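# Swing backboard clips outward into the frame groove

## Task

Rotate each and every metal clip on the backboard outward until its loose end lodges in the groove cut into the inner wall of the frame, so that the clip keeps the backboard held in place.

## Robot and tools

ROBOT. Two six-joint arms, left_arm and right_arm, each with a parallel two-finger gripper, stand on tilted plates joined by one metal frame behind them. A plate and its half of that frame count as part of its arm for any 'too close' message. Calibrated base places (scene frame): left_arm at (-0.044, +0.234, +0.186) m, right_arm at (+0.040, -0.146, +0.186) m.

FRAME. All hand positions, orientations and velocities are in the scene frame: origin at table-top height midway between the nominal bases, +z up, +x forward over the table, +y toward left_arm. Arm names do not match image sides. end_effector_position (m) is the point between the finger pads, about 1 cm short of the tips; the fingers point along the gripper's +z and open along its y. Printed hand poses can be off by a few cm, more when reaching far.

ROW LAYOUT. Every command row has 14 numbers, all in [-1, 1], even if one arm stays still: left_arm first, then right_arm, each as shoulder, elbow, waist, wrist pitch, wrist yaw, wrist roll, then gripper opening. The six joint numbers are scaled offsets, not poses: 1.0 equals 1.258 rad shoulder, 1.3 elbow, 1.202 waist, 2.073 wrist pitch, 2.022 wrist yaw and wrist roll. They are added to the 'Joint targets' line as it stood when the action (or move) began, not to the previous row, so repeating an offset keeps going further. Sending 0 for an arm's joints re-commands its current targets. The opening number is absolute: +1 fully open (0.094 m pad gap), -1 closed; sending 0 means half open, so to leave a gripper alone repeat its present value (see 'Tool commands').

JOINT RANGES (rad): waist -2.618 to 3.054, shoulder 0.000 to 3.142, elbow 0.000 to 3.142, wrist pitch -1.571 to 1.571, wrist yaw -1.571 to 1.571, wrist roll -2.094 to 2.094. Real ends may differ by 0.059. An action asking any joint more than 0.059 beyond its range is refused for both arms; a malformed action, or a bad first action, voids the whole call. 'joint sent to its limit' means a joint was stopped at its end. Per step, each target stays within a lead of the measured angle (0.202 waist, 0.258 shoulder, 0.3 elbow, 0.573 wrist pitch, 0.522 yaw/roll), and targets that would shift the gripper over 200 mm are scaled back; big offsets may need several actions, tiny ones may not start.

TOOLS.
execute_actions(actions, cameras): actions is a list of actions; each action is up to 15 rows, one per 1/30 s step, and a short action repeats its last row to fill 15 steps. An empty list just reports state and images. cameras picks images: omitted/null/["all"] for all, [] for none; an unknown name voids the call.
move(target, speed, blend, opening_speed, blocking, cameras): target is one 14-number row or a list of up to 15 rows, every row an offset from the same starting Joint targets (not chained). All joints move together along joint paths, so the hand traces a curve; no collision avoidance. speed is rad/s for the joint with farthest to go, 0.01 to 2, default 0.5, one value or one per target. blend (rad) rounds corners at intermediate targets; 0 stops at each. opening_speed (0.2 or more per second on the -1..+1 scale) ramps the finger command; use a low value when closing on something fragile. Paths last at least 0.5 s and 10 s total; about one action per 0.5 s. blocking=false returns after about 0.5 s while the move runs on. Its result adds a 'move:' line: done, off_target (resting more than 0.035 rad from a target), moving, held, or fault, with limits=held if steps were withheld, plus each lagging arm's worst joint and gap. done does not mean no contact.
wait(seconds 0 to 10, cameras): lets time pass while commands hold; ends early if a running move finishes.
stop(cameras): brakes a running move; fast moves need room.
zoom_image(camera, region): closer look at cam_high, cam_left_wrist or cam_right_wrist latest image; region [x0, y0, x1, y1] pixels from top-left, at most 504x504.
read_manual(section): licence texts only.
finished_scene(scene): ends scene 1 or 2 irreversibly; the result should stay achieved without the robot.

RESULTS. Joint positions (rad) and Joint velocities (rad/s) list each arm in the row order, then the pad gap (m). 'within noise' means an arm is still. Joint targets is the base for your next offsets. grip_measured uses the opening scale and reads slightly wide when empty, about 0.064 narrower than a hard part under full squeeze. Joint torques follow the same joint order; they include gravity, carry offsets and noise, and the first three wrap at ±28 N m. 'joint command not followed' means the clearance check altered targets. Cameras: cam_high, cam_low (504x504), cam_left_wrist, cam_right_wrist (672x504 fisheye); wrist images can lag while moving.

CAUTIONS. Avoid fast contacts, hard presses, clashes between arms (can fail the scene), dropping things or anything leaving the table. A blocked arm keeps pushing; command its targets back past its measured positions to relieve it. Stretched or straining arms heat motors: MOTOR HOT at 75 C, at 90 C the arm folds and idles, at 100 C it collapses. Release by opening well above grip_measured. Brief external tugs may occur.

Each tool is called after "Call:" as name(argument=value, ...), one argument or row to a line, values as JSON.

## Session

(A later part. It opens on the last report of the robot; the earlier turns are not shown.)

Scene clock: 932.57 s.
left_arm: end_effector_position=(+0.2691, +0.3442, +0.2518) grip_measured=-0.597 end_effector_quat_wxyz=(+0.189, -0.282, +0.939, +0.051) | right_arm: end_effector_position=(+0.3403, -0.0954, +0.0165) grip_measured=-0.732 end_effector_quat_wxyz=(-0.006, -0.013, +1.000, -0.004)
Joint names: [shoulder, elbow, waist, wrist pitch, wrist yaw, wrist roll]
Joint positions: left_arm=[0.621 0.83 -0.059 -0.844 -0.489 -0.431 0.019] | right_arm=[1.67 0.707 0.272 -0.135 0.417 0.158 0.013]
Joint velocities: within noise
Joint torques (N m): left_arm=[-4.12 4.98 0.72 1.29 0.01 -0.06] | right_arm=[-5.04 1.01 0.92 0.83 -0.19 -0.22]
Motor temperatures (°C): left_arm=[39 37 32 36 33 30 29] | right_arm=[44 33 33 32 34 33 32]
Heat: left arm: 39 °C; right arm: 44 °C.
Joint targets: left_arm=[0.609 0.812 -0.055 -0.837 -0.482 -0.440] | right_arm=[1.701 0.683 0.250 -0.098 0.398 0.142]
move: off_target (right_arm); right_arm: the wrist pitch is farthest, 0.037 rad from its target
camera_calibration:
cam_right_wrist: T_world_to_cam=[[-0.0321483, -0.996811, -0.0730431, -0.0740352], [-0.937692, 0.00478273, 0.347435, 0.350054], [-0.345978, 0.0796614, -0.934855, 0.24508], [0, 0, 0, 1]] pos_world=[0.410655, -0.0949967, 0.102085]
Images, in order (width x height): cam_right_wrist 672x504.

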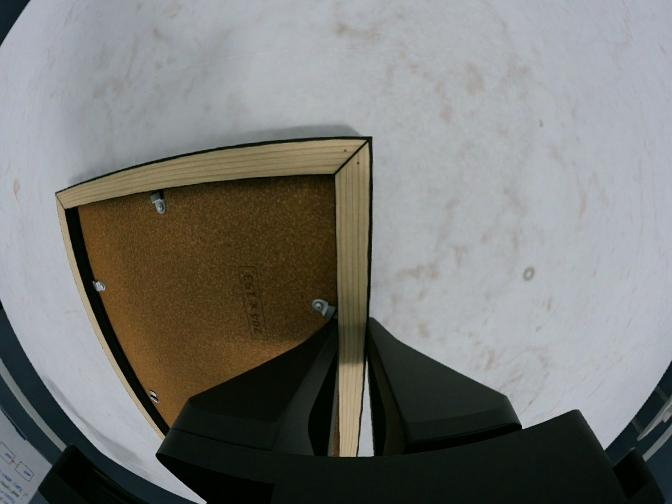

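Call:
move(
  target=[
    [0,0,0,0,0,0,-0.6,0,0,0,0,0,0,-0.55],
    [0,0,0,0,0,0,-0.6,-0.1,0,0,-0.03,0,0,-0.55],
    [0,0,0,0,0,0,-0.6,-0.0747,0.0669,0.1007,-0.0779,0.0292,0.7982,-0.58],
  ],
  speed=[0.1,0.15,0.8],
  cameras=["cam_right_wrist"],
)

Call:
zoom_image(
  camera="cam_right_wrist",
  region=[290, 250, 430, 355],
)

Scene clock: 963.53 s.
left_arm: end_effector_position=(+0.2691, +0.3442, +0.2518) grip_measured=-0.597 end_effector_quat_wxyz=(+0.189, -0.282, +0.939, +0.051) | right_arm: end_effector_position=(+0.3585, -0.0787, +0.0468) grip_measured=-0.578 end_effector_quat_wxyz=(+0.008, +0.684, +0.729, +0.017)
Joint names: [shoulder, elbow, waist, wrist pitch, wrist yaw, wrist roll]
Joint positions: left_arm=[0.621 0.83 -0.059 -0.844 -0.489 -0.431 0.019] | right_arm=[1.596 0.754 0.354 -0.235 0.444 1.748 0.02]
Joint velocities: within noise
Joint torques (N m): left_arm=[-4.12 4.98 0.69 1.27 0.01 -0.06] | right_arm=[-6.63 5.14 3.84 0.29 0.12 0.09]
Motor temperatures (°C): left_arm=[39 37 32 36 33 30 29] | right_arm=[44 33 33 32 34 33 32]
Heat: left arm: 39 °C; right arm: 44 °C.
Joint targets: left_arm=[0.609 0.812 -0.055 -0.837 -0.482 -0.440] | right_arm=[1.607 0.770 0.371 -0.259 0.457 1.756]
move: done
camera_calibration:
cam_right_wrist: T_world_to_cam=[[-0.9931, -0.00458455, -0.117179, 0.370091], [-0.045333, 0.936562, 0.347559, 0.109991], [0.108152, 0.350473, -0.930308, 0.136603], [0, 0, 0, 1]] pos_world=[0.357749, -0.149193, 0.132221]
Images, in order (width x height): cam_right_wrist 672x504.

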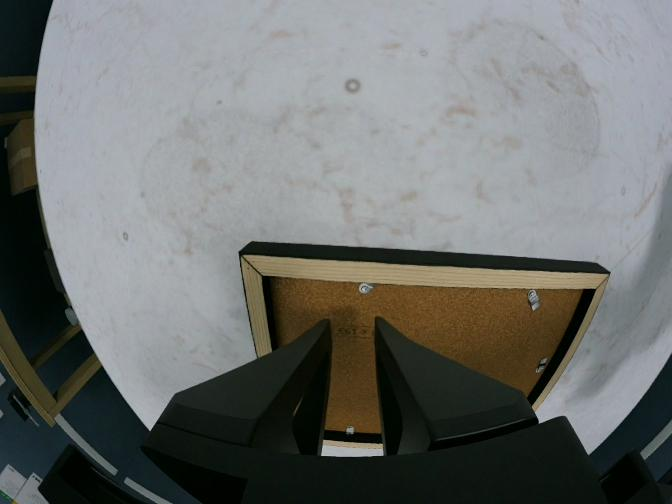

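Scaled by 3.600 from the camera's 672x504 image, which has a finer 960x720 frame.

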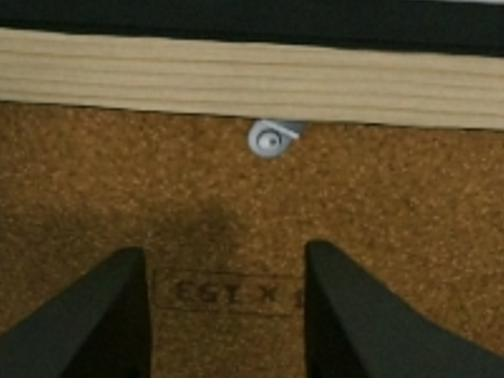

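Call:
move(
  target=[0,0,0,0,0,0,-0.6,0.1129,0.0038,-0.0541,0.0622,-0.0183,-0.0425,-0.58],
  speed=0.07,
  cameras=["cam_right_wrist"],
)

Call:
zoom_image(
  camera="cam_right_wrist",
  region=[290, 250, 430, 355],
)

Scene clock: 990.43 s.
left_arm: end_effector_position=(+0.2691, +0.3442, +0.2518) grip_measured=-0.597 end_effector_quat_wxyz=(+0.189, -0.282, +0.939, +0.051) | right_arm: end_effector_position=(+0.3493, -0.0764, +0.0173) grip_measured=-0.578 end_effector_quat_wxyz=(-0.005, +0.663, +0.749, +0.000)
Joint names: [shoulder, elbow, waist, wrist pitch, wrist yaw, wrist roll]
Joint positions: left_arm=[0.621 0.83 -0.059 -0.844 -0.489 -0.431 0.019] | right_arm=[1.713 0.762 0.321 -0.159 0.426 1.679 0.02]
Joint velocities: within noise
Joint torques (N m): left_arm=[-4.12 4.97 0.7 1.28 0.01 -0.06] | right_arm=[-4.98 4.38 1.57 0.72 -0.03 -0.14]
Motor temperatures (°C): left_arm=[39 37 32 36 33 30 29] | right_arm=[44 34 34 31 34 33 32]
Heat: left arm: 39 °C; right arm: 44 °C.
Joint targets: left_arm=[0.609 0.812 -0.055 -0.837 -0.482 -0.440] | right_arm=[1.749 0.775 0.306 -0.130 0.421 1.670]
move: off_target (right_arm); right_arm: the shoulder is farthest, 0.036 rad from its target
camera_calibration:
cam_right_wrist: T_world_to_cam=[[-0.995202, -0.0626538, -0.0751466, 0.353062], [-0.0847817, 0.935593, 0.34275, 0.131412], [0.0488321, 0.347477, -0.936416, 0.129935], [0, 0, 0, 1]] pos_world=[0.356164, -0.145977, 0.103163]
Images, in order (width x height): cam_right_wrist 672x504.

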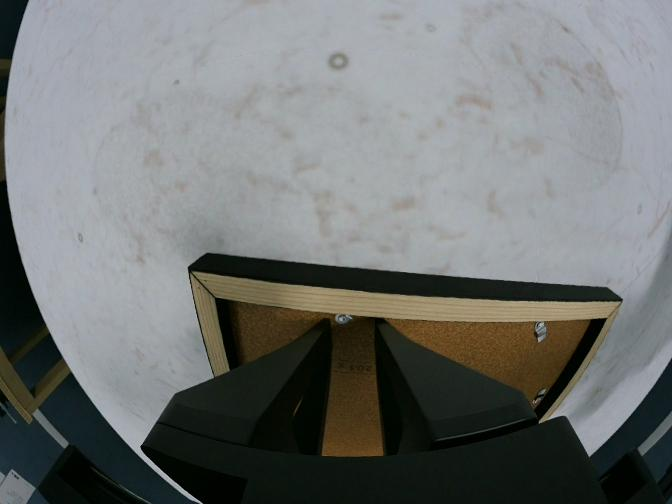

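Scaled by 3.600 from the camera's 672x504 image, which has a finer 960x720 frame.

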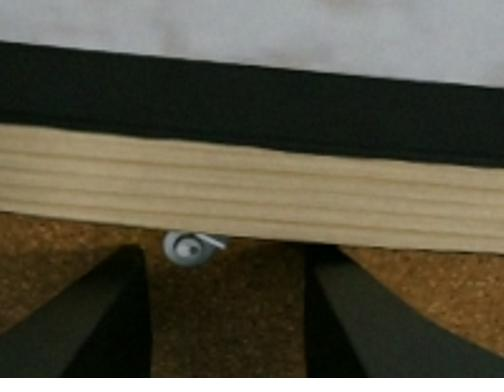

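Call:
move(
  target=[0,0,0,0,0,0,-0.6,0.002,0.0085,-0.01,-0.003,-0.0012,-0.0064,-0.58],
  speed=0.05,
  cameras=["cam_right_wrist"],
)

Call:
zoom_image(
  camera="cam_right_wrist",
  region=[290, 250, 430, 355],
)

Scene clock: 1002.10 s.
left_arm: end_effector_position=(+0.2691, +0.3442, +0.2518) grip_measured=-0.597 end_effector_quat_wxyz=(+0.189, -0.282, +0.939, +0.051) | right_arm: end_effector_position=(+0.3539, -0.0763, +0.0172) grip_measured=-0.578 end_effector_quat_wxyz=(-0.006, +0.663, +0.749, +0.005)
Joint names: [shoulder, elbow, waist, wrist pitch, wrist yaw, wrist roll]
Joint positions: left_arm=[0.621 0.83 -0.059 -0.844 -0.489 -0.431 0.019] | right_arm=[1.713 0.773 0.313 -0.159 0.413 1.667 0.02]
Joint velocities: within noise
Joint torques (N m): left_arm=[-4.07 5 0.7 1.28 0.01 -0.06] | right_arm=[-4.79 4.46 1.32 0.64 0.05 -0.06]
Motor temperatures (°C): left_arm=[39 37 32 36 33 30 29] | right_arm=[44 33 34 31 34 33 32]
Heat: left arm: 39 °C; right arm: 44 °C.
Joint targets: left_arm=[0.609 0.812 -0.055 -0.837 -0.482 -0.440] | right_arm=[1.752 0.786 0.294 -0.136 0.418 1.657]
move: off_target (right_arm); right_arm: the shoulder is farthest, 0.038 rad from its target
camera_calibration:
cam_right_wrist: T_world_to_cam=[[-0.994795, -0.0627406, -0.0802854, 0.357513], [-0.0871915, 0.93188, 0.352132, 0.13215], [0.0527234, 0.357299, -0.932501, 0.128965], [0, 0, 0, 1]] pos_world=[0.360375, -0.146797, 0.102429]
Images, in order (width x height): cam_right_wrist 672x504.

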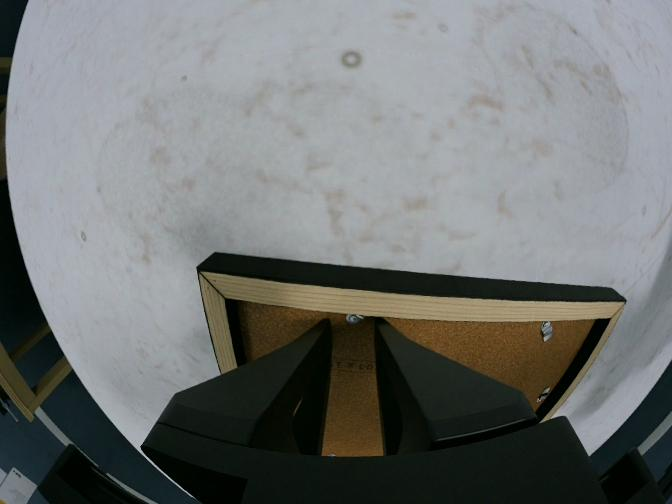

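Scaled by 3.600 from the camera's 672x504 image, which has a finer 960x720 frame.

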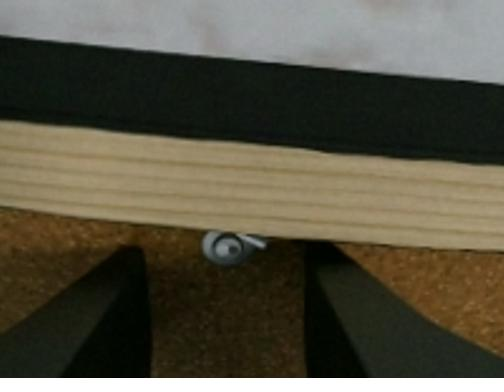

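Call:
move(
  target=[0,0,0,0,0,0,-0.6,-0.002,-0.022,-0.0085,0.002,-0.0015,-0.005,-0.58],
  speed=0.05,
  cameras=["cam_right_wrist"],
)

Call:
zoom_image(
  camera="cam_right_wrist",
  region=[290, 250, 430, 355],
)

Scene clock: 1015.47 s.
left_arm: end_effector_position=(+0.2691, +0.3442, +0.2518) grip_measured=-0.597 end_effector_quat_wxyz=(+0.189, -0.282, +0.939, +0.051) | right_arm: end_effector_position=(+0.3535, -0.0763, +0.0169) grip_measured=-0.578 end_effector_quat_wxyz=(-0.009, +0.660, +0.751, +0.006)
Joint names: [shoulder, elbow, waist, wrist pitch, wrist yaw, wrist roll]
Joint positions: left_arm=[0.621 0.83 -0.059 -0.844 -0.489 -0.431 0.019] | right_arm=[1.713 0.773 0.31 -0.16 0.408 1.657 0.02]
Joint velocities: within noise
Joint torques (N m): left_arm=[-4.08 4.97 0.68 1.28 0.01 -0.06] | right_arm=[-5.01 1.8 0.73 0.72 0.07 -0.13]
Motor temperatures (°C): left_arm=[39 37 32 36 33 30 29] | right_arm=[43 33 33 32 34 33 32]
Heat: left arm: 39 °C; right arm: 43 °C.
Joint targets: left_arm=[0.609 0.812 -0.055 -0.837 -0.482 -0.440] | right_arm=[1.749 0.757 0.283 -0.132 0.415 1.647]
move: off_target (right_arm); right_arm: the shoulder is farthest, 0.036 rad from its target
camera_calibration:
cam_right_wrist: T_world_to_cam=[[-0.994472, -0.0700938, -0.078185, 0.356429], [-0.0935133, 0.929873, 0.355798, 0.134267], [0.0477629, 0.361142, -0.931287, 0.130738], [0, 0, 0, 1]] pos_world=[0.36077, -0.147083, 0.10185]
Images, in order (width x height): cam_right_wrist 672x504.

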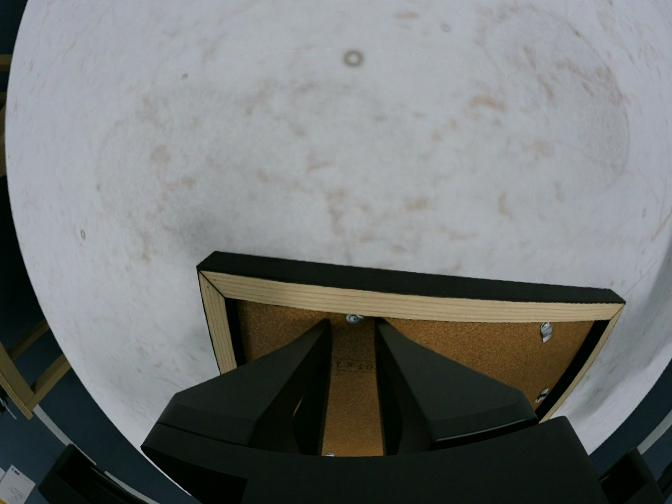

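Scaled by 3.600 from the camera's 672x504 image, which has a finer 960x720 frame.

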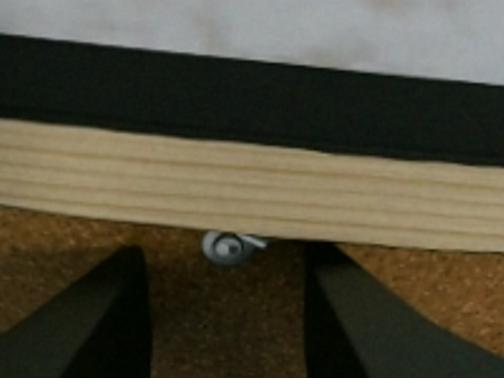

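Call:
move(
  target=[
    [0,0,0,0,0,0,-0.6,-0.045,-0.003,0.006,0.0,-0.004,-0.003,-0.58],
    [0,0,0,0,0,0,-0.6,0.0,-0.003,0.006,0.0,-0.004,-0.003,-0.58],
  ],
  speed=0.07,
  cameras=["cam_right_wrist"],
)

Call:
zoom_image(
  camera="cam_right_wrist",
  region=[290, 250, 430, 355],
)

Scene clock: 1032.87 s.
left_arm: end_effector_position=(+0.2691, +0.3442, +0.2517) grip_measured=-0.597 end_effector_quat_wxyz=(+0.189, -0.282, +0.939, +0.051) | right_arm: end_effector_position=(+0.3534, -0.0763, +0.0172) grip_measured=-0.578 end_effector_quat_wxyz=(-0.011, +0.659, +0.752, +0.010)
Joint names: [shoulder, elbow, waist, wrist pitch, wrist yaw, wrist roll]
Joint positions: left_arm=[0.621 0.83 -0.059 -0.844 -0.488 -0.431 0.019] | right_arm=[1.708 0.768 0.306 -0.155 0.397 1.65 0.02]
Joint velocities: within noise
Joint torques (N m): left_arm=[-4.1 5 0.72 1.27 0 -0.06] | right_arm=[-4.64 2.06 1.63 0.68 0.07 -0.06]
Motor temperatures (°C): left_arm=[39 37 32 36 33 30 29] | right_arm=[43 33 33 32 34 33 32]
Heat: left arm: 39 °C; right arm: 43 °C.
Joint targets: left_arm=[0.609 0.812 -0.055 -0.837 -0.482 -0.440] | right_arm=[1.749 0.753 0.291 -0.132 0.407 1.641]
move: off_target (right_arm); right_arm: the shoulder is farthest, 0.041 rad from its target
camera_calibration:
cam_right_wrist: T_world_to_cam=[[-0.994198, -0.0713934, -0.080456, 0.356218], [-0.0959813, 0.926465, 0.363937, 0.13457], [0.0485569, 0.369548, -0.927942, 0.131321], [0, 0, 0, 1]] pos_world=[0.360691, -0.147772, 0.101543]
Images, in order (width x height): cam_right_wrist 672x504.

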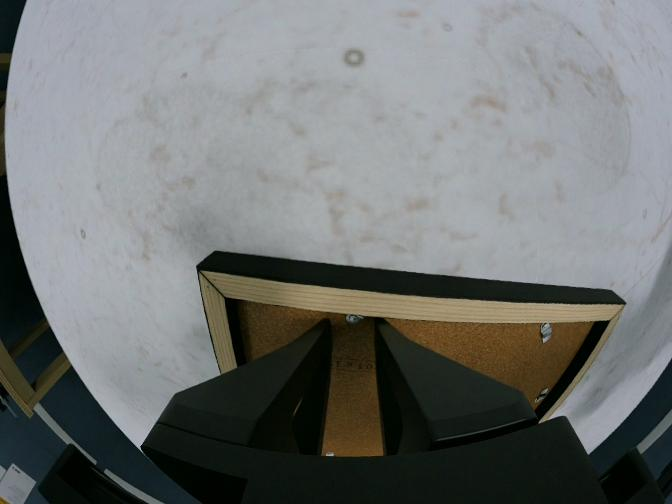

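Scaled by 3.600 from the camera's 672x504 image, which has a finer 960x720 frame.

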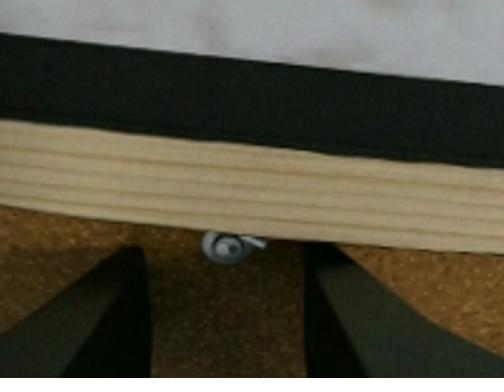

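Call:
move(
  target=[
    [0,0,0,0,0,0,-0.6,-0.062,0,0.006,0.0,0.0138,0.0,-0.58],
    [0,0,0,0,0,0,-0.6,-0.004,0,0.006,0.0,0.0138,0.0,-0.58],
  ],
  speed=0.08,
  cameras=["cam_right_wrist"],
)

Call:
zoom_image(
  camera="cam_right_wrist",
  region=[290, 250, 430, 355],
)

Scene clock: 1062.50 s.
left_arm: end_effector_position=(+0.2691, +0.3442, +0.2517) grip_measured=-0.597 end_effector_quat_wxyz=(+0.189, -0.282, +0.939, +0.051) | right_arm: end_effector_position=(+0.3568, -0.0786, +0.0173) grip_measured=-0.578 end_effector_quat_wxyz=(-0.001, +0.661, +0.750, +0.009)
Joint names: [shoulder, elbow, waist, wrist pitch, wrist yaw, wrist roll]
Joint positions: left_arm=[0.621 0.83 -0.059 -0.844 -0.488 -0.431 0.019] | right_arm=[1.708 0.768 0.306 -0.143 0.414 1.649 0.02]
Joint velocities: within noise
Joint torques (N m): left_arm=[-4.08 5 0.7 1.28 0.01 -0.06] | right_arm=[-4.97 2.13 2 0.57 0.18 -0.11]
Motor temperatures (°C): left_arm=[39 37 32 36 33 30 29] | right_arm=[42 32 33 32 34 33 31]
Heat: left arm: 39 °C; right arm: 42 °C.
Joint targets: left_arm=[0.609 0.812 -0.055 -0.837 -0.482 -0.440] | right_arm=[1.744 0.753 0.298 -0.132 0.435 1.641]
move: off_target (right_arm); right_arm: the shoulder is farthest, 0.036 rad from its target
camera_calibration:
cam_right_wrist: T_world_to_cam=[[-0.993291, -0.067817, -0.0936699, 0.359638], [-0.0966089, 0.931824, 0.349817, 0.137907], [0.0635603, 0.356519, -0.932124, 0.125745], [0, 0, 0, 1]] pos_world=[0.362555, -0.148946, 0.102655]
Images, in order (width x height): cam_right_wrist 672x504.

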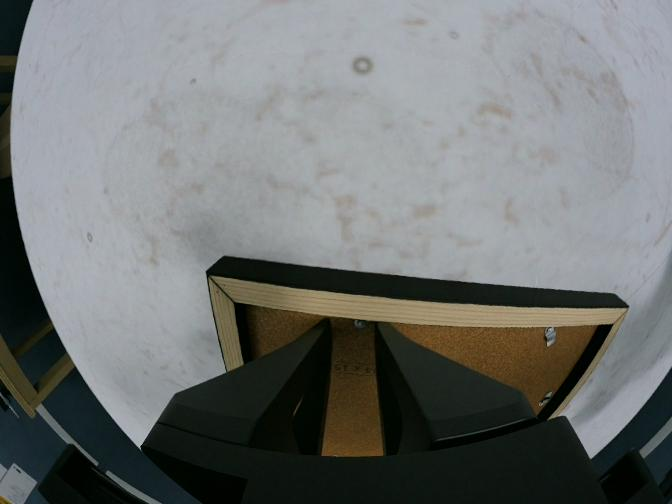

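Scaled by 3.600 from the camera's 672x504 image, which has a finer 960x720 frame.

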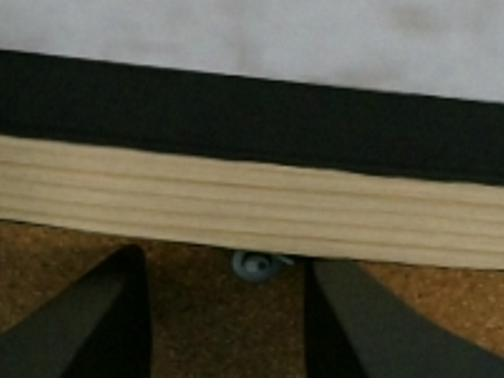

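Call:
move(
  target=[
    [0,0,0,0,0,0,-0.6,-0.06,-0.0115,0.026,0.0045,0.001,0.0129,-0.58],
    [0,0,0,0,0,0,-0.6,0.001,-0.0115,0.026,0.0045,0.001,0.0129,-0.58],
  ],
  speed=0.08,
  cameras=["cam_right_wrist"],
)

Call:
zoom_image(
  camera="cam_right_wrist",
  region=[290, 250, 430, 355],
)

Scene clock: 1075.23 s.
left_arm: end_effector_position=(+0.2691, +0.3442, +0.2517) grip_measured=-0.597 end_effector_quat_wxyz=(+0.189, -0.282, +0.939, +0.051) | right_arm: end_effector_position=(+0.3533, -0.0770, +0.0174) grip_measured=-0.578 end_effector_quat_wxyz=(+0.005, +0.660, +0.751, +0.008)
Joint names: [shoulder, elbow, waist, wrist pitch, wrist yaw, wrist roll]
Joint positions: left_arm=[0.621 0.83 -0.059 -0.844 -0.488 -0.431 0.019] | right_arm=[1.708 0.751 0.32 -0.126 0.432 1.66 0.02]
Joint velocities: within noise
Joint torques (N m): left_arm=[-4.1 5 0.7 1.27 0.01 -0.06] | right_arm=[-4.82 2.17 3.38 0.49 0.05 0.05]
Motor temperatures (°C): left_arm=[39 37 32 36 33 30 29] | right_arm=[42 32 33 32 34 33 31]
Heat: left arm: 39 °C; right arm: 42 °C.
Joint targets: left_arm=[0.609 0.812 -0.055 -0.837 -0.482 -0.440] | right_arm=[1.745 0.738 0.329 -0.123 0.437 1.667]
move: off_target (right_arm); right_arm: the shoulder is farthest, 0.037 rad from its target
camera_calibration:
cam_right_wrist: T_world_to_cam=[[-0.992539, -0.0697997, -0.0999718, 0.355924], [-0.0999843, 0.9352, 0.339711, 0.13771], [0.0697819, 0.347172, -0.935201, 0.122641], [0, 0, 0, 1]] pos_world=[0.358479, -0.146521, 0.103495]
Images, in order (width x height): cam_right_wrist 672x504.

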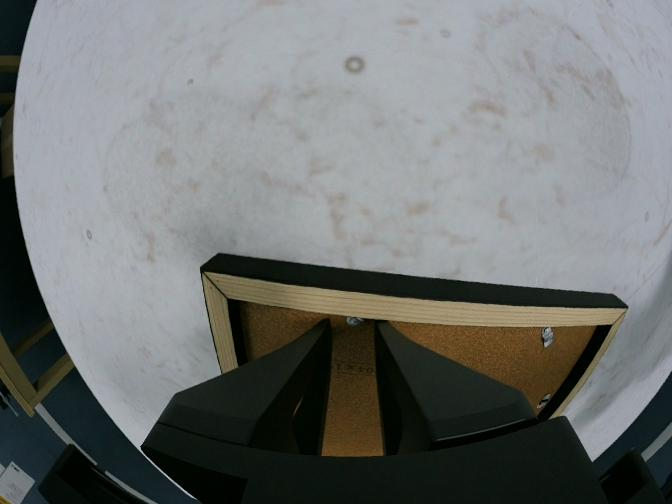

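Scaled by 3.600 from the camera's 672x504 image, which has a finer 960x720 frame.

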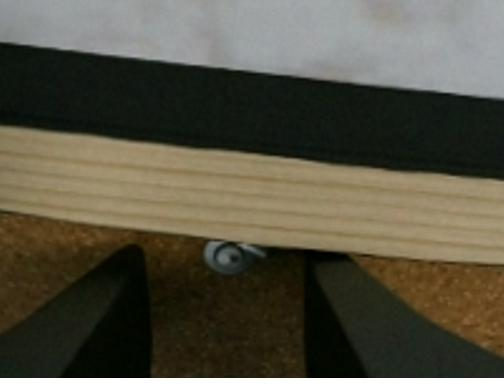

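Call:
move(
  target=[
    [0,0,0,0,0,0,-0.6,0.002,-0.008,0,0,0,0,-0.58],
    [0,0,0,0,0,0,-0.6,0.006,-0.008,0,0,0,0,-1.0],
  ],
  speed=0.05,
  opening_speed=0.25,
  cameras=["cam_right_wrist"],
)

Call:
zoom_image(
  camera="cam_right_wrist",
  region=[290, 250, 430, 355],
)

Scene clock: 1086.73 s.
left_arm: end_effector_position=(+0.2691, +0.3442, +0.2517) grip_measured=-0.597 end_effector_quat_wxyz=(+0.189, -0.282, +0.939, +0.051) | right_arm: end_effector_position=(+0.3523, -0.0763, +0.0173) grip_measured=-0.988 end_effector_quat_wxyz=(+0.009, +0.659, +0.752, +0.007)
Joint names: [shoulder, elbow, waist, wrist pitch, wrist yaw, wrist roll]
Joint positions: left_arm=[0.621 0.83 -0.059 -0.844 -0.488 -0.431 0.019] | right_arm=[1.71 0.745 0.327 -0.117 0.442 1.66 0.001]
Joint velocities: within noise
Joint torques (N m): left_arm=[-4.11 4.98 0.7 1.28 0 -0.06] | right_arm=[-4.26 1.72 2.78 0.41 -0.01 0.08]
Motor temperatures (°C): left_arm=[39 37 32 36 33 30 29] | right_arm=[42 32 33 32 34 33 31]
Heat: left arm: 39 °C; right arm: 42 °C.
Joint targets: left_arm=[0.609 0.812 -0.055 -0.838 -0.482 -0.440] | right_arm=[1.753 0.728 0.329 -0.123 0.437 1.667]
move: off_target (right_arm); target 2's new numbers were sent with right_arm's shoulder 0.043 rad from that target; right_arm: the shoulder is farthest, 0.043 rad from its target
camera_calibration:
cam_right_wrist: T_world_to_cam=[[-0.991747, -0.0746833, -0.10421, 0.354363], [-0.105578, 0.936878, 0.333337, 0.139212], [0.0727374, 0.341588, -0.937031, 0.120923], [0, 0, 0, 1]] pos_world=[0.35734, -0.145265, 0.103832]
Images, in order (width x height): cam_right_wrist 672x504.

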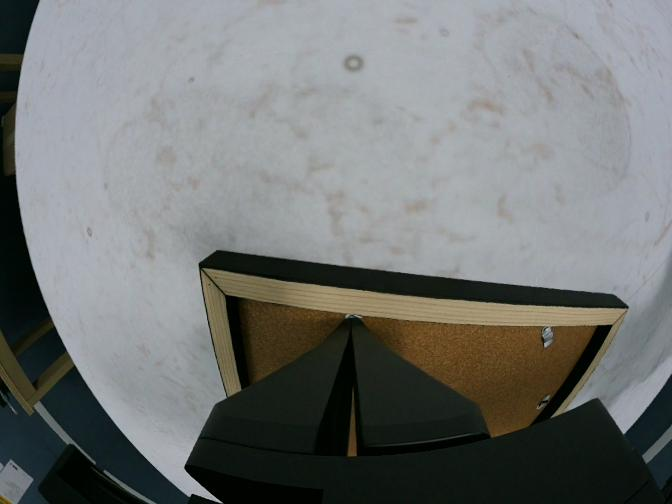

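Scaled by 3.600 from the camera's 672x504 image, which has a finer 960x720 frame.

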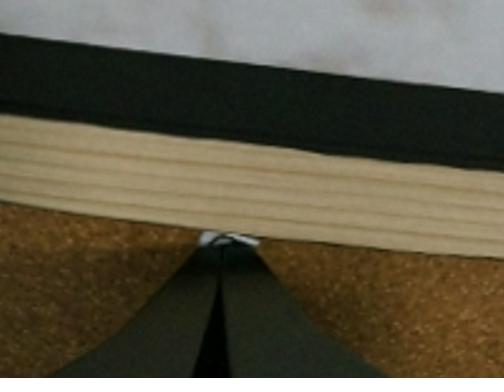

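Call:
move(
  target=[
    [0,0,0,0,0,0,-0.6,-0.005,0,0,0,0,0,-0.58],
    [0,0,0,0,0,0,-0.6,-0.11,0,0.01,-0.045,0,0.01,-0.58],
  ],
  speed=0.15,
  cameras=["cam_right_wrist"],
)

Call:
zoom_image(
  camera="cam_right_wrist",
  region=[310, 265, 400, 330],
)

Scene clock: 1099.03 s.
left_arm: end_effector_position=(+0.2691, +0.3442, +0.2517) grip_measured=-0.597 end_effector_quat_wxyz=(+0.189, -0.282, +0.939, +0.051) | right_arm: end_effector_position=(+0.3523, -0.0830, +0.0335) grip_measured=-0.582 end_effector_quat_wxyz=(+0.006, +0.665, +0.747, +0.007)
Joint names: [shoulder, elbow, waist, wrist pitch, wrist yaw, wrist roll]
Joint positions: left_arm=[0.621 0.83 -0.059 -0.844 -0.488 -0.431 0.019] | right_arm=[1.635 0.739 0.328 -0.191 0.438 1.679 0.02]
Joint velocities: within noise
Joint torques (N m): left_arm=[-4.11 4.97 0.72 1.27 0 -0.06] | right_arm=[-10.02 2.47 3.47 0.29 -0.04 0.12]
Motor temperatures (°C): left_arm=[39 37 32 36 33 30 29] | right_arm=[41 32 34 31 34 33 32]
Heat: left arm: 39 °C; right arm: 41 °C.
Joint targets: left_arm=[0.609 0.812 -0.055 -0.838 -0.482 -0.440] | right_arm=[1.615 0.728 0.341 -0.216 0.437 1.687]
move: done
camera_calibration:
cam_right_wrist: T_world_to_cam=[[-0.993264, -0.0581209, -0.10024, 0.357322], [-0.0888831, 0.937178, 0.337338, 0.134018], [0.0743364, 0.343975, -0.936032, 0.137968], [0, 0, 0, 1]] pos_world=[0.356572, -0.152289, 0.119751]
Images, in order (width x height): cam_right_wrist 672x504.

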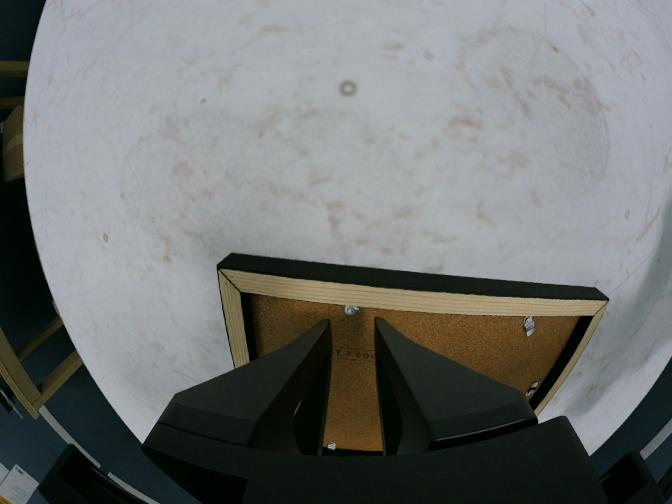

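Scaled by 5.600 from the camera's 672x504 image, which has a finer 960x720 frame.

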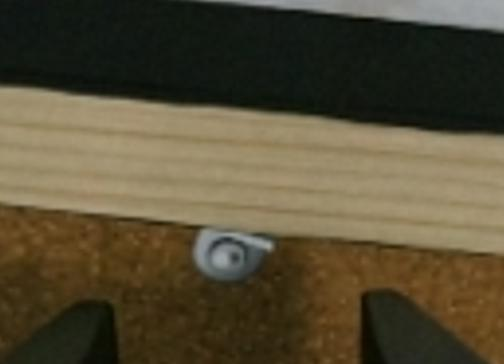

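Call:
move(
  target=[
    [0,0,0,0,0,0,-0.6,0.0,0.041,-0.012,0.0,-0.006,-0.003,-0.58],
    [0,0,0,0,0,0,-0.6,0.1033,0.0377,-0.0358,0.0381,-0.0109,-0.0173,-0.58],
  ],
  speed=0.08,
  cameras=["cam_right_wrist"],
)

Call:
zoom_image(
  camera="cam_right_wrist",
  region=[290, 250, 430, 355],
)

Scene clock: 1131.57 s.
left_arm: end_effector_position=(+0.2691, +0.3442, +0.2517) grip_measured=-0.597 end_effector_quat_wxyz=(+0.189, -0.282, +0.939, +0.051) | right_arm: end_effector_position=(+0.3528, -0.0781, +0.0174) grip_measured=-0.582 end_effector_quat_wxyz=(-0.005, +0.661, +0.750, +0.003)
Joint names: [shoulder, elbow, waist, wrist pitch, wrist yaw, wrist roll]
Joint positions: left_arm=[0.621 0.83 -0.059 -0.844 -0.488 -0.431 0.019] | right_arm=[1.71 0.768 0.311 -0.159 0.416 1.661 0.02]
Joint velocities: within noise
Joint torques (N m): left_arm=[-4.08 4.98 0.69 1.28 0.01 -0.06] | right_arm=[-5.2 3.97 1.84 0.69 -0.02 -0.08]
Motor temperatures (°C): left_arm=[39 37 32 36 33 30 29] | right_arm=[46 32 34 31 34 33 32]
Heat: left arm: 39 °C; right arm: 46 °C.
Joint targets: left_arm=[0.609 0.812 -0.055 -0.838 -0.482 -0.440] | right_arm=[1.744 0.777 0.298 -0.137 0.415 1.652]
move: done
camera_calibration:
cam_right_wrist: T_world_to_cam=[[-0.994609, -0.0670305, -0.0791168, 0.355947], [-0.0905743, 0.933063, 0.348124, 0.135021], [0.050486, 0.353413, -0.934104, 0.130341], [0, 0, 0, 1]] pos_world=[0.359677, -0.148188, 0.102909]
Images, in order (width x height): cam_right_wrist 672x504.

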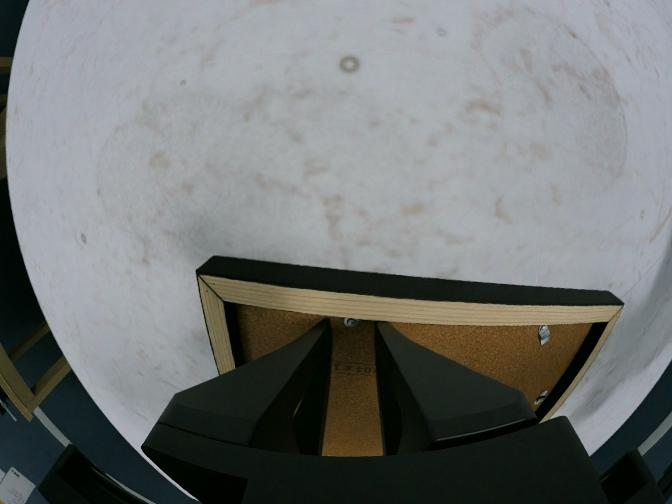

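Scaled by 3.600 from the camera's 672x504 image, which has a finer 960x720 frame.

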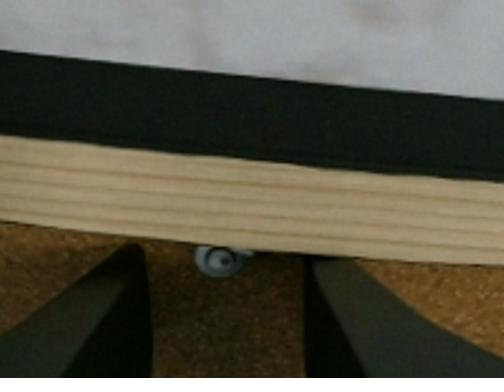

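Call:
move(
  target=[
    [0,0,0,0,0,0,-0.6,-0.035,0,0,0.0,0,0,-0.58],
    [0,0,0,0,0,0,-0.6,-0.035,0.001,-0.006,0.0,-0.001,-0.003,-0.58],
    [0,0,0,0,0,0,-0.6,0.002,0.001,-0.006,0.0,-0.001,-0.003,-0.58],
  ],
  speed=0.08,
  cameras=["cam_right_wrist"],
)

Call:
zoom_image(
  camera="cam_right_wrist",
  region=[290, 250, 430, 355],
)

Scene clock: 1162.70 s.
left_arm: end_effector_position=(+0.2691, +0.3442, +0.2517) grip_measured=-0.597 end_effector_quat_wxyz=(+0.189, -0.282, +0.939, +0.051) | right_arm: end_effector_position=(+0.3528, -0.0780, +0.0173) grip_measured=-0.582 end_effector_quat_wxyz=(-0.007, +0.659, +0.752, +0.004)
Joint names: [shoulder, elbow, waist, wrist pitch, wrist yaw, wrist roll]
Joint positions: left_arm=[0.621 0.83 -0.059 -0.844 -0.488 -0.431 0.019] | right_arm=[1.709 0.768 0.309 -0.159 0.412 1.655 0.02]
Joint velocities: within noise
Joint torques (N m): left_arm=[-4.1 4.98 0.7 1.28 0.01 -0.06] | right_arm=[-4.79 4.14 1.2 0.66 -0.02 -0.13]
Motor temperatures (°C): left_arm=[39 37 32 36 33 30 29] | right_arm=[42 33 33 31 34 33 31]
Heat: left arm: 39 °C; right arm: 42 °C.
Joint targets: left_arm=[0.609 0.812 -0.055 -0.838 -0.482 -0.440] | right_arm=[1.747 0.779 0.291 -0.137 0.413 1.646]
move: off_target (right_arm); right_arm: the shoulder is farthest, 0.037 rad from its target
camera_calibration:
cam_right_wrist: T_world_to_cam=[[-0.994355, -0.0715268, -0.0783691, 0.355448], [-0.094685, 0.9315, 0.351201, 0.136281], [0.0478805, 0.356639, -0.933015, 0.131354], [0, 0, 0, 1]] pos_world=[0.360056, -0.148368, 0.102549]
Images, in order (width x height): cam_right_wrist 672x504.

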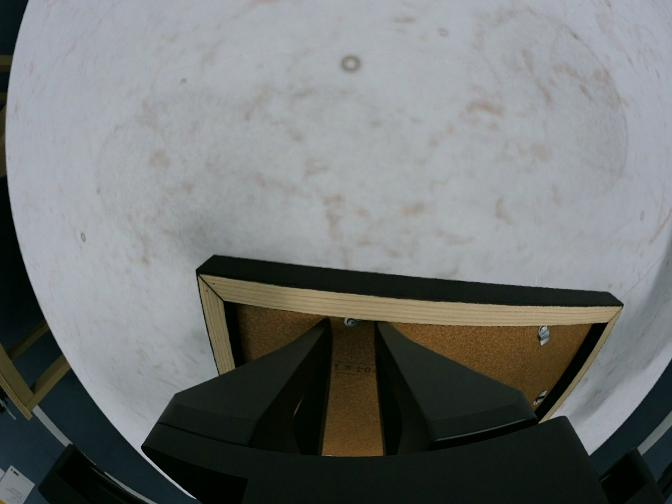

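Scaled by 3.600 from the camera's 672x504 image, which has a finer 960x720 frame.

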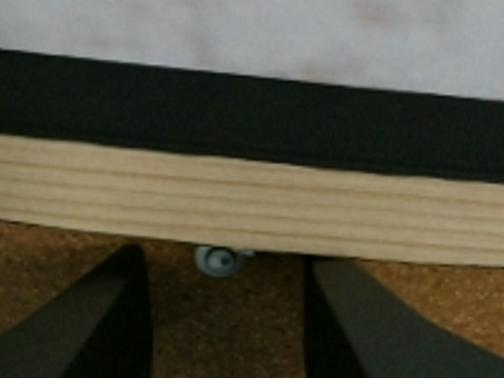

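Call:
move(
  target=[0,0,0,0,0,0,-0.6,0.007,0,-0.002,0,0,0,-1.0],
  speed=0.05,
  opening_speed=0.25,
  cameras=["cam_right_wrist"],
)

Call:
zoom_image(
  camera="cam_right_wrist",
  region=[310, 265, 400, 330],
)

Scene clock: 1172.13 s.
left_arm: end_effector_position=(+0.2691, +0.3442, +0.2517) grip_measured=-0.597 end_effector_quat_wxyz=(+0.189, -0.282, +0.939, +0.051) | right_arm: end_effector_position=(+0.3529, -0.0772, +0.0171) grip_measured=-0.988 end_effector_quat_wxyz=(-0.009, +0.659, +0.752, +0.005)
Joint names: [shoulder, elbow, waist, wrist pitch, wrist yaw, wrist roll]
Joint positions: left_arm=[0.621 0.83 -0.059 -0.844 -0.488 -0.431 0.019] | right_arm=[1.711 0.771 0.309 -0.162 0.408 1.655 0.001]
Joint velocities: within noise
Joint torques (N m): left_arm=[-4.11 4.97 0.72 1.27 0.01 -0.07] | right_arm=[-4.26 3.89 1.25 0.69 0.07 -0.11]
Motor temperatures (°C): left_arm=[39 37 32 36 33 30 29] | right_arm=[41 33 33 31 34 33 31]
Heat: left arm: 39 °C; right arm: 41 °C.
Joint targets: left_arm=[0.609 0.812 -0.055 -0.838 -0.482 -0.440] | right_arm=[1.756 0.779 0.289 -0.137 0.413 1.646]
move: off_target (right_arm); right_arm: the shoulder is farthest, 0.045 rad from its target
camera_calibration:
cam_right_wrist: T_world_to_cam=[[-0.994457, -0.0722321, -0.0764099, 0.355585], [-0.0948282, 0.930061, 0.354957, 0.13541], [0.0454265, 0.360235, -0.931755, 0.132022], [0, 0, 0, 1]] pos_world=[0.360457, -0.147814, 0.102117]
Images, in order (width x height): cam_right_wrist 672x504.

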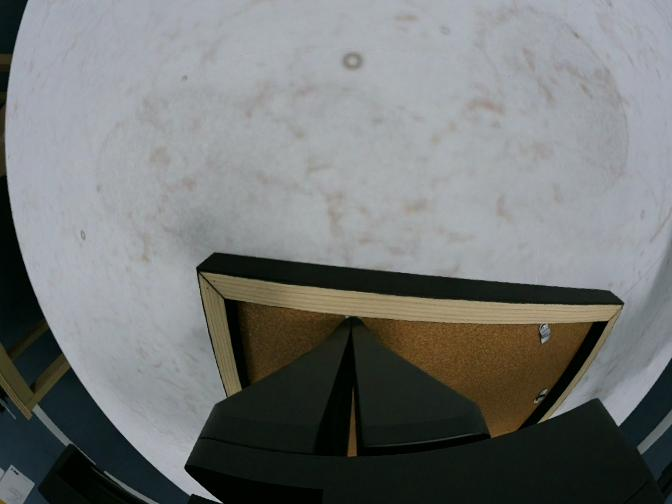

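Scaled by 5.600 from the camera's 672x504 image, which has a finer 960x720 frame.

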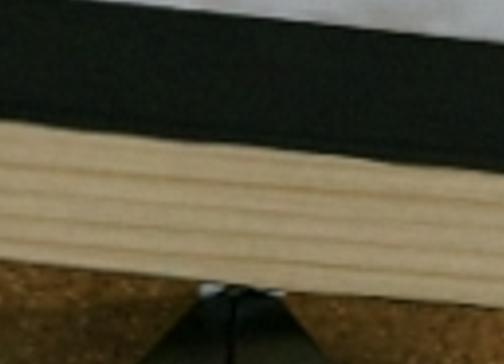

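Call:
move(
  target=[
    [0,0,0,0,0,0,-0.6,-0.005,0,0,0,0,0,-0.58],
    [0,0,0,0,0,0,-0.6,-0.11,0,0.01,-0.045,0,0.01,-0.58],
  ],
  speed=0.15,
  cameras=["cam_right_wrist"],
)

Call:
zoom_image(
  camera="cam_right_wrist",
  region=[310, 265, 400, 330],
)

Scene clock: 1182.83 s.
left_arm: end_effector_position=(+0.2691, +0.3442, +0.2517) grip_measured=-0.597 end_effector_quat_wxyz=(+0.189, -0.282, +0.939, +0.051) | right_arm: end_effector_position=(+0.3644, -0.0842, +0.0338) grip_measured=-0.582 end_effector_quat_wxyz=(+0.001, +0.667, +0.745, +0.017)
Joint names: [shoulder, elbow, waist, wrist pitch, wrist yaw, wrist roll]
Joint positions: left_arm=[0.621 0.83 -0.059 -0.844 -0.488 -0.431 0.019] | right_arm=[1.639 0.777 0.304 -0.206 0.407 1.659 0.02]
Joint velocities: within noise
Joint torques (N m): left_arm=[-4.11 4.97 0.69 1.28 0.01 -0.07] | right_arm=[-10.36 3.89 2.3 0.28 0.03 0.07]
Motor temperatures (°C): left_arm=[39 37 32 36 33 30 29] | right_arm=[41 33 33 31 34 33 32]
Heat: left arm: 39 °C; right arm: 41 °C.
Joint targets: left_arm=[0.609 0.812 -0.055 -0.838 -0.482 -0.440] | right_arm=[1.618 0.779 0.301 -0.231 0.413 1.667]
move: done
camera_calibration:
cam_right_wrist: T_world_to_cam=[[-0.993129, -0.0496443, -0.105974, 0.370189], [-0.0845962, 0.930267, 0.356996, 0.133289], [0.0808618, 0.363508, -0.928075, 0.136808], [0, 0, 0, 1]] pos_world=[0.367859, -0.155347, 0.118615]
Images, in order (width x height): cam_right_wrist 672x504.

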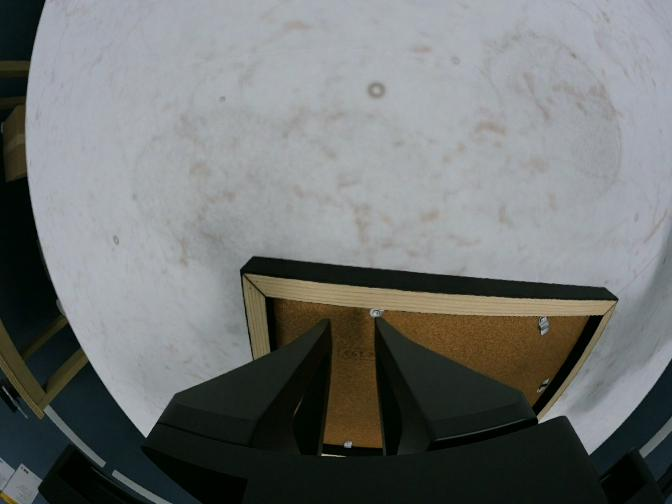

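Scaled by 5.600 from the camera's 672x504 image, which has a finer 960x720 frame.

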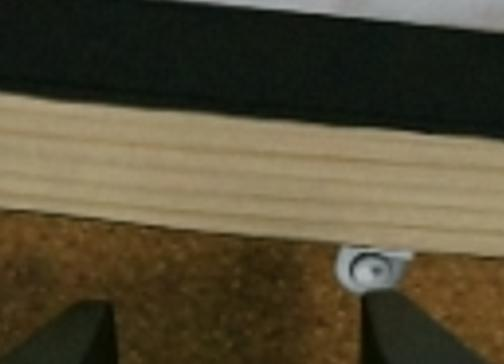

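Call:
zoom_image(
  camera="cam_right_wrist",
  region=[355, 295, 400, 330],
)

Scaled by 11.200 from the camera's 672x504 image, which has a finer 960x720 frame.

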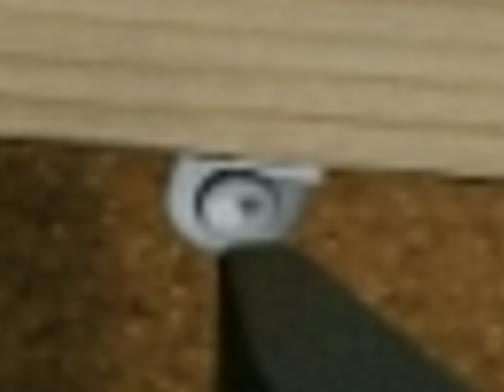

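Call:
move(
  target=[
    [0,0,0,0,0,0,-0.6,-0.07,0,0,-0.02,0,0,-0.58],
    [0,0,0,0,0,0,-0.6,-0.15,-0.3731,0.1473,0.1237,0.044,-0.6494,-0.2],
    [0,0,0,0,0,0,-0.6,-0.1224,-0.3731,0.1473,0.1237,0.044,-0.6494,-0.2],
  ],
  speed=[0.3,0.7,0.2],
  blend=[0.02,0,0],
  cameras=["cam_right_wrist"],
)

Call:
zoom_image(
  camera="cam_right_wrist",
  region=[290, 250, 430, 355],
)

Scene clock: 1211.87 s.
left_arm: end_effector_position=(+0.2691, +0.3442, +0.2517) grip_measured=-0.597 end_effector_quat_wxyz=(+0.189, -0.282, +0.939, +0.051) | right_arm: end_effector_position=(+0.2429, -0.0868, +0.0447) grip_measured=-0.202 end_effector_quat_wxyz=(+0.014, +0.004, +1.000, +0.006)
Joint names: [shoulder, elbow, waist, wrist pitch, wrist yaw, wrist roll]
Joint positions: left_arm=[0.621 0.83 -0.059 -0.844 -0.488 -0.431 0.019] | right_arm=[1.447 0.302 0.463 0.01 0.492 0.361 0.037]
Joint velocities: within noise
Joint torques (N m): left_arm=[-4.12 4.98 0.69 1.28 0.01 -0.06] | right_arm=[-2.86 1.88 3.08 0.65 0.09 -0.06]
Motor temperatures (°C): left_arm=[39 37 32 36 33 30 29] | right_arm=[42 33 33 31 34 33 32]
Heat: left arm: 39 °C; right arm: 42 °C.
Joint targets: left_arm=[0.609 0.812 -0.055 -0.838 -0.482 -0.440] | right_arm=[1.464 0.294 0.478 0.026 0.502 0.353]
move: done
camera_calibration:
cam_right_wrist: T_world_to_cam=[[-0.062105, -0.993525, -0.0951418, -0.0579634], [-0.949887, 0.0295772, 0.31119, 0.25563], [-0.30636, 0.1097, -0.945573, 0.230447], [0, 0, 0, 1]] pos_world=[0.309819, -0.0904289, 0.13284]
Images, in order (width x height): cam_right_wrist 672x504.

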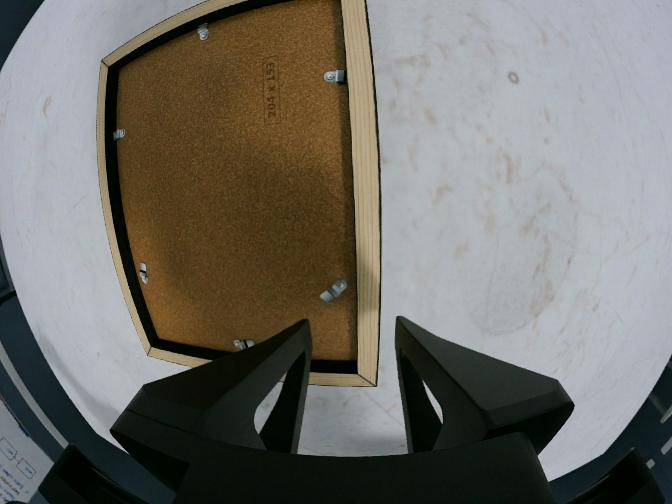

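Scaled by 3.600 from the camera's 672x504 image, which has a finer 960x720 frame.

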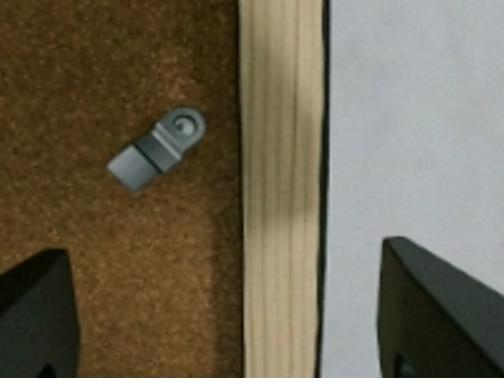

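Call:
zoom_image(
  camera="cam_right_wrist",
  region=[175, 10, 235, 55],
)

Call:
zoom_image(
  camera="cam_right_wrist",
  region=[95, 110, 155, 155],
)

Call:
zoom_image(
  camera="cam_right_wrist",
  region=[310, 55, 370, 100],
)

Scaled by 8.400 from the camera's 672x504 image, which has a finer 960x720 frame.

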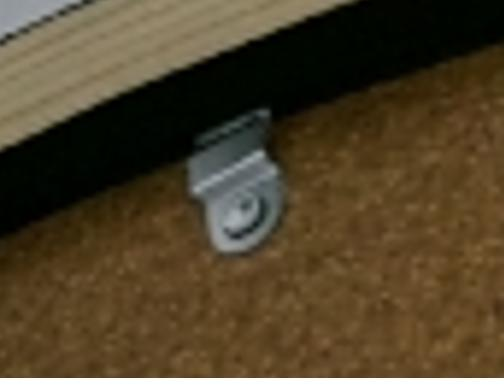

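Scaled by 8.400 from the camera's 672x504 image, which has a finer 960x720 frame.

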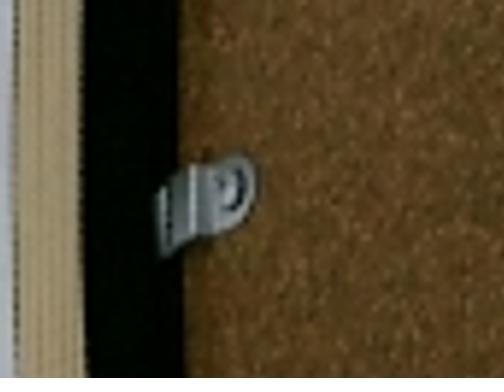

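Scaled by 8.400 from the camera's 672x504 image, which has a finer 960x720 frame.

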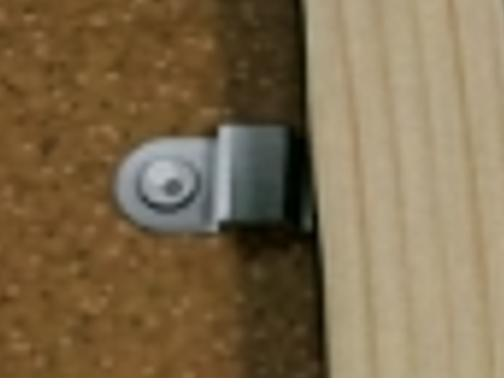

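Call:
move(
  target=[0,0,0,0,0,0,-0.6,0.085,0.0315,-0.045,0.046,-0.0138,-0.02,-0.2],
  speed=0.1,
  cameras=["cam_right_wrist"],
)

Call:
zoom_image(
  camera="cam_right_wrist",
  region=[290, 250, 430, 355],
)

Scene clock: 1292.30 s.
left_arm: end_effector_position=(+0.2691, +0.3442, +0.2517) grip_measured=-0.597 end_effector_quat_wxyz=(+0.189, -0.282, +0.939, +0.051) | right_arm: end_effector_position=(+0.2472, -0.0835, +0.0296) grip_measured=-0.202 end_effector_quat_wxyz=(+0.011, -0.002, +1.000, +0.004)
Joint names: [shoulder, elbow, waist, wrist pitch, wrist yaw, wrist roll]
Joint positions: left_arm=[0.621 0.83 -0.059 -0.844 -0.488 -0.431 0.019] | right_arm=[1.555 0.324 0.432 0.104 0.48 0.321 0.037]
Joint velocities: within noise
Joint torques (N m): left_arm=[-4.08 4.98 0.69 1.28 0.01 -0.06] | right_arm=[-3.52 2.86 1.31 0.67 -0.04 -0.13]
Motor temperatures (°C): left_arm=[39 37 31 36 33 30 29] | right_arm=[39 32 33 32 34 33 31]
Heat: left arm: 39 °C; right arm: 39 °C.
Joint targets: left_arm=[0.609 0.812 -0.055 -0.838 -0.482 -0.440] | right_arm=[1.571 0.335 0.424 0.121 0.474 0.313]
move: done
camera_calibration:
cam_right_wrist: T_world_to_cam=[[-0.0512357, -0.994456, -0.0918215, -0.0587305], [-0.948638, 0.0197211, 0.315747, 0.26309], [-0.312186, 0.103283, -0.94439, 0.218047], [0, 0, 0, 1]] pos_world=[0.31464, -0.0861138, 0.117459]
Images, in order (width x height): cam_right_wrist 672x504.

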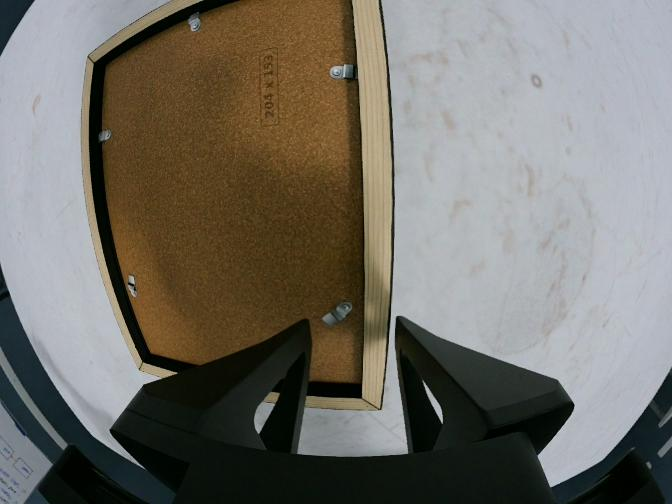

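Scaled by 3.600 from the camera's 672x504 image, which has a finer 960x720 frame.

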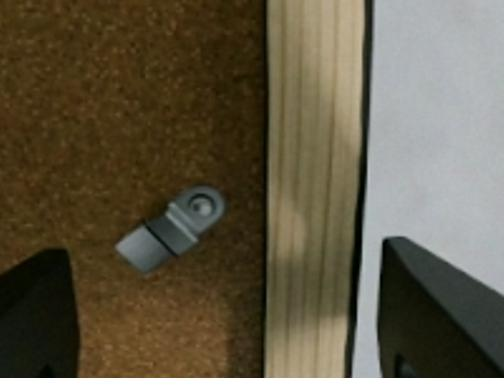

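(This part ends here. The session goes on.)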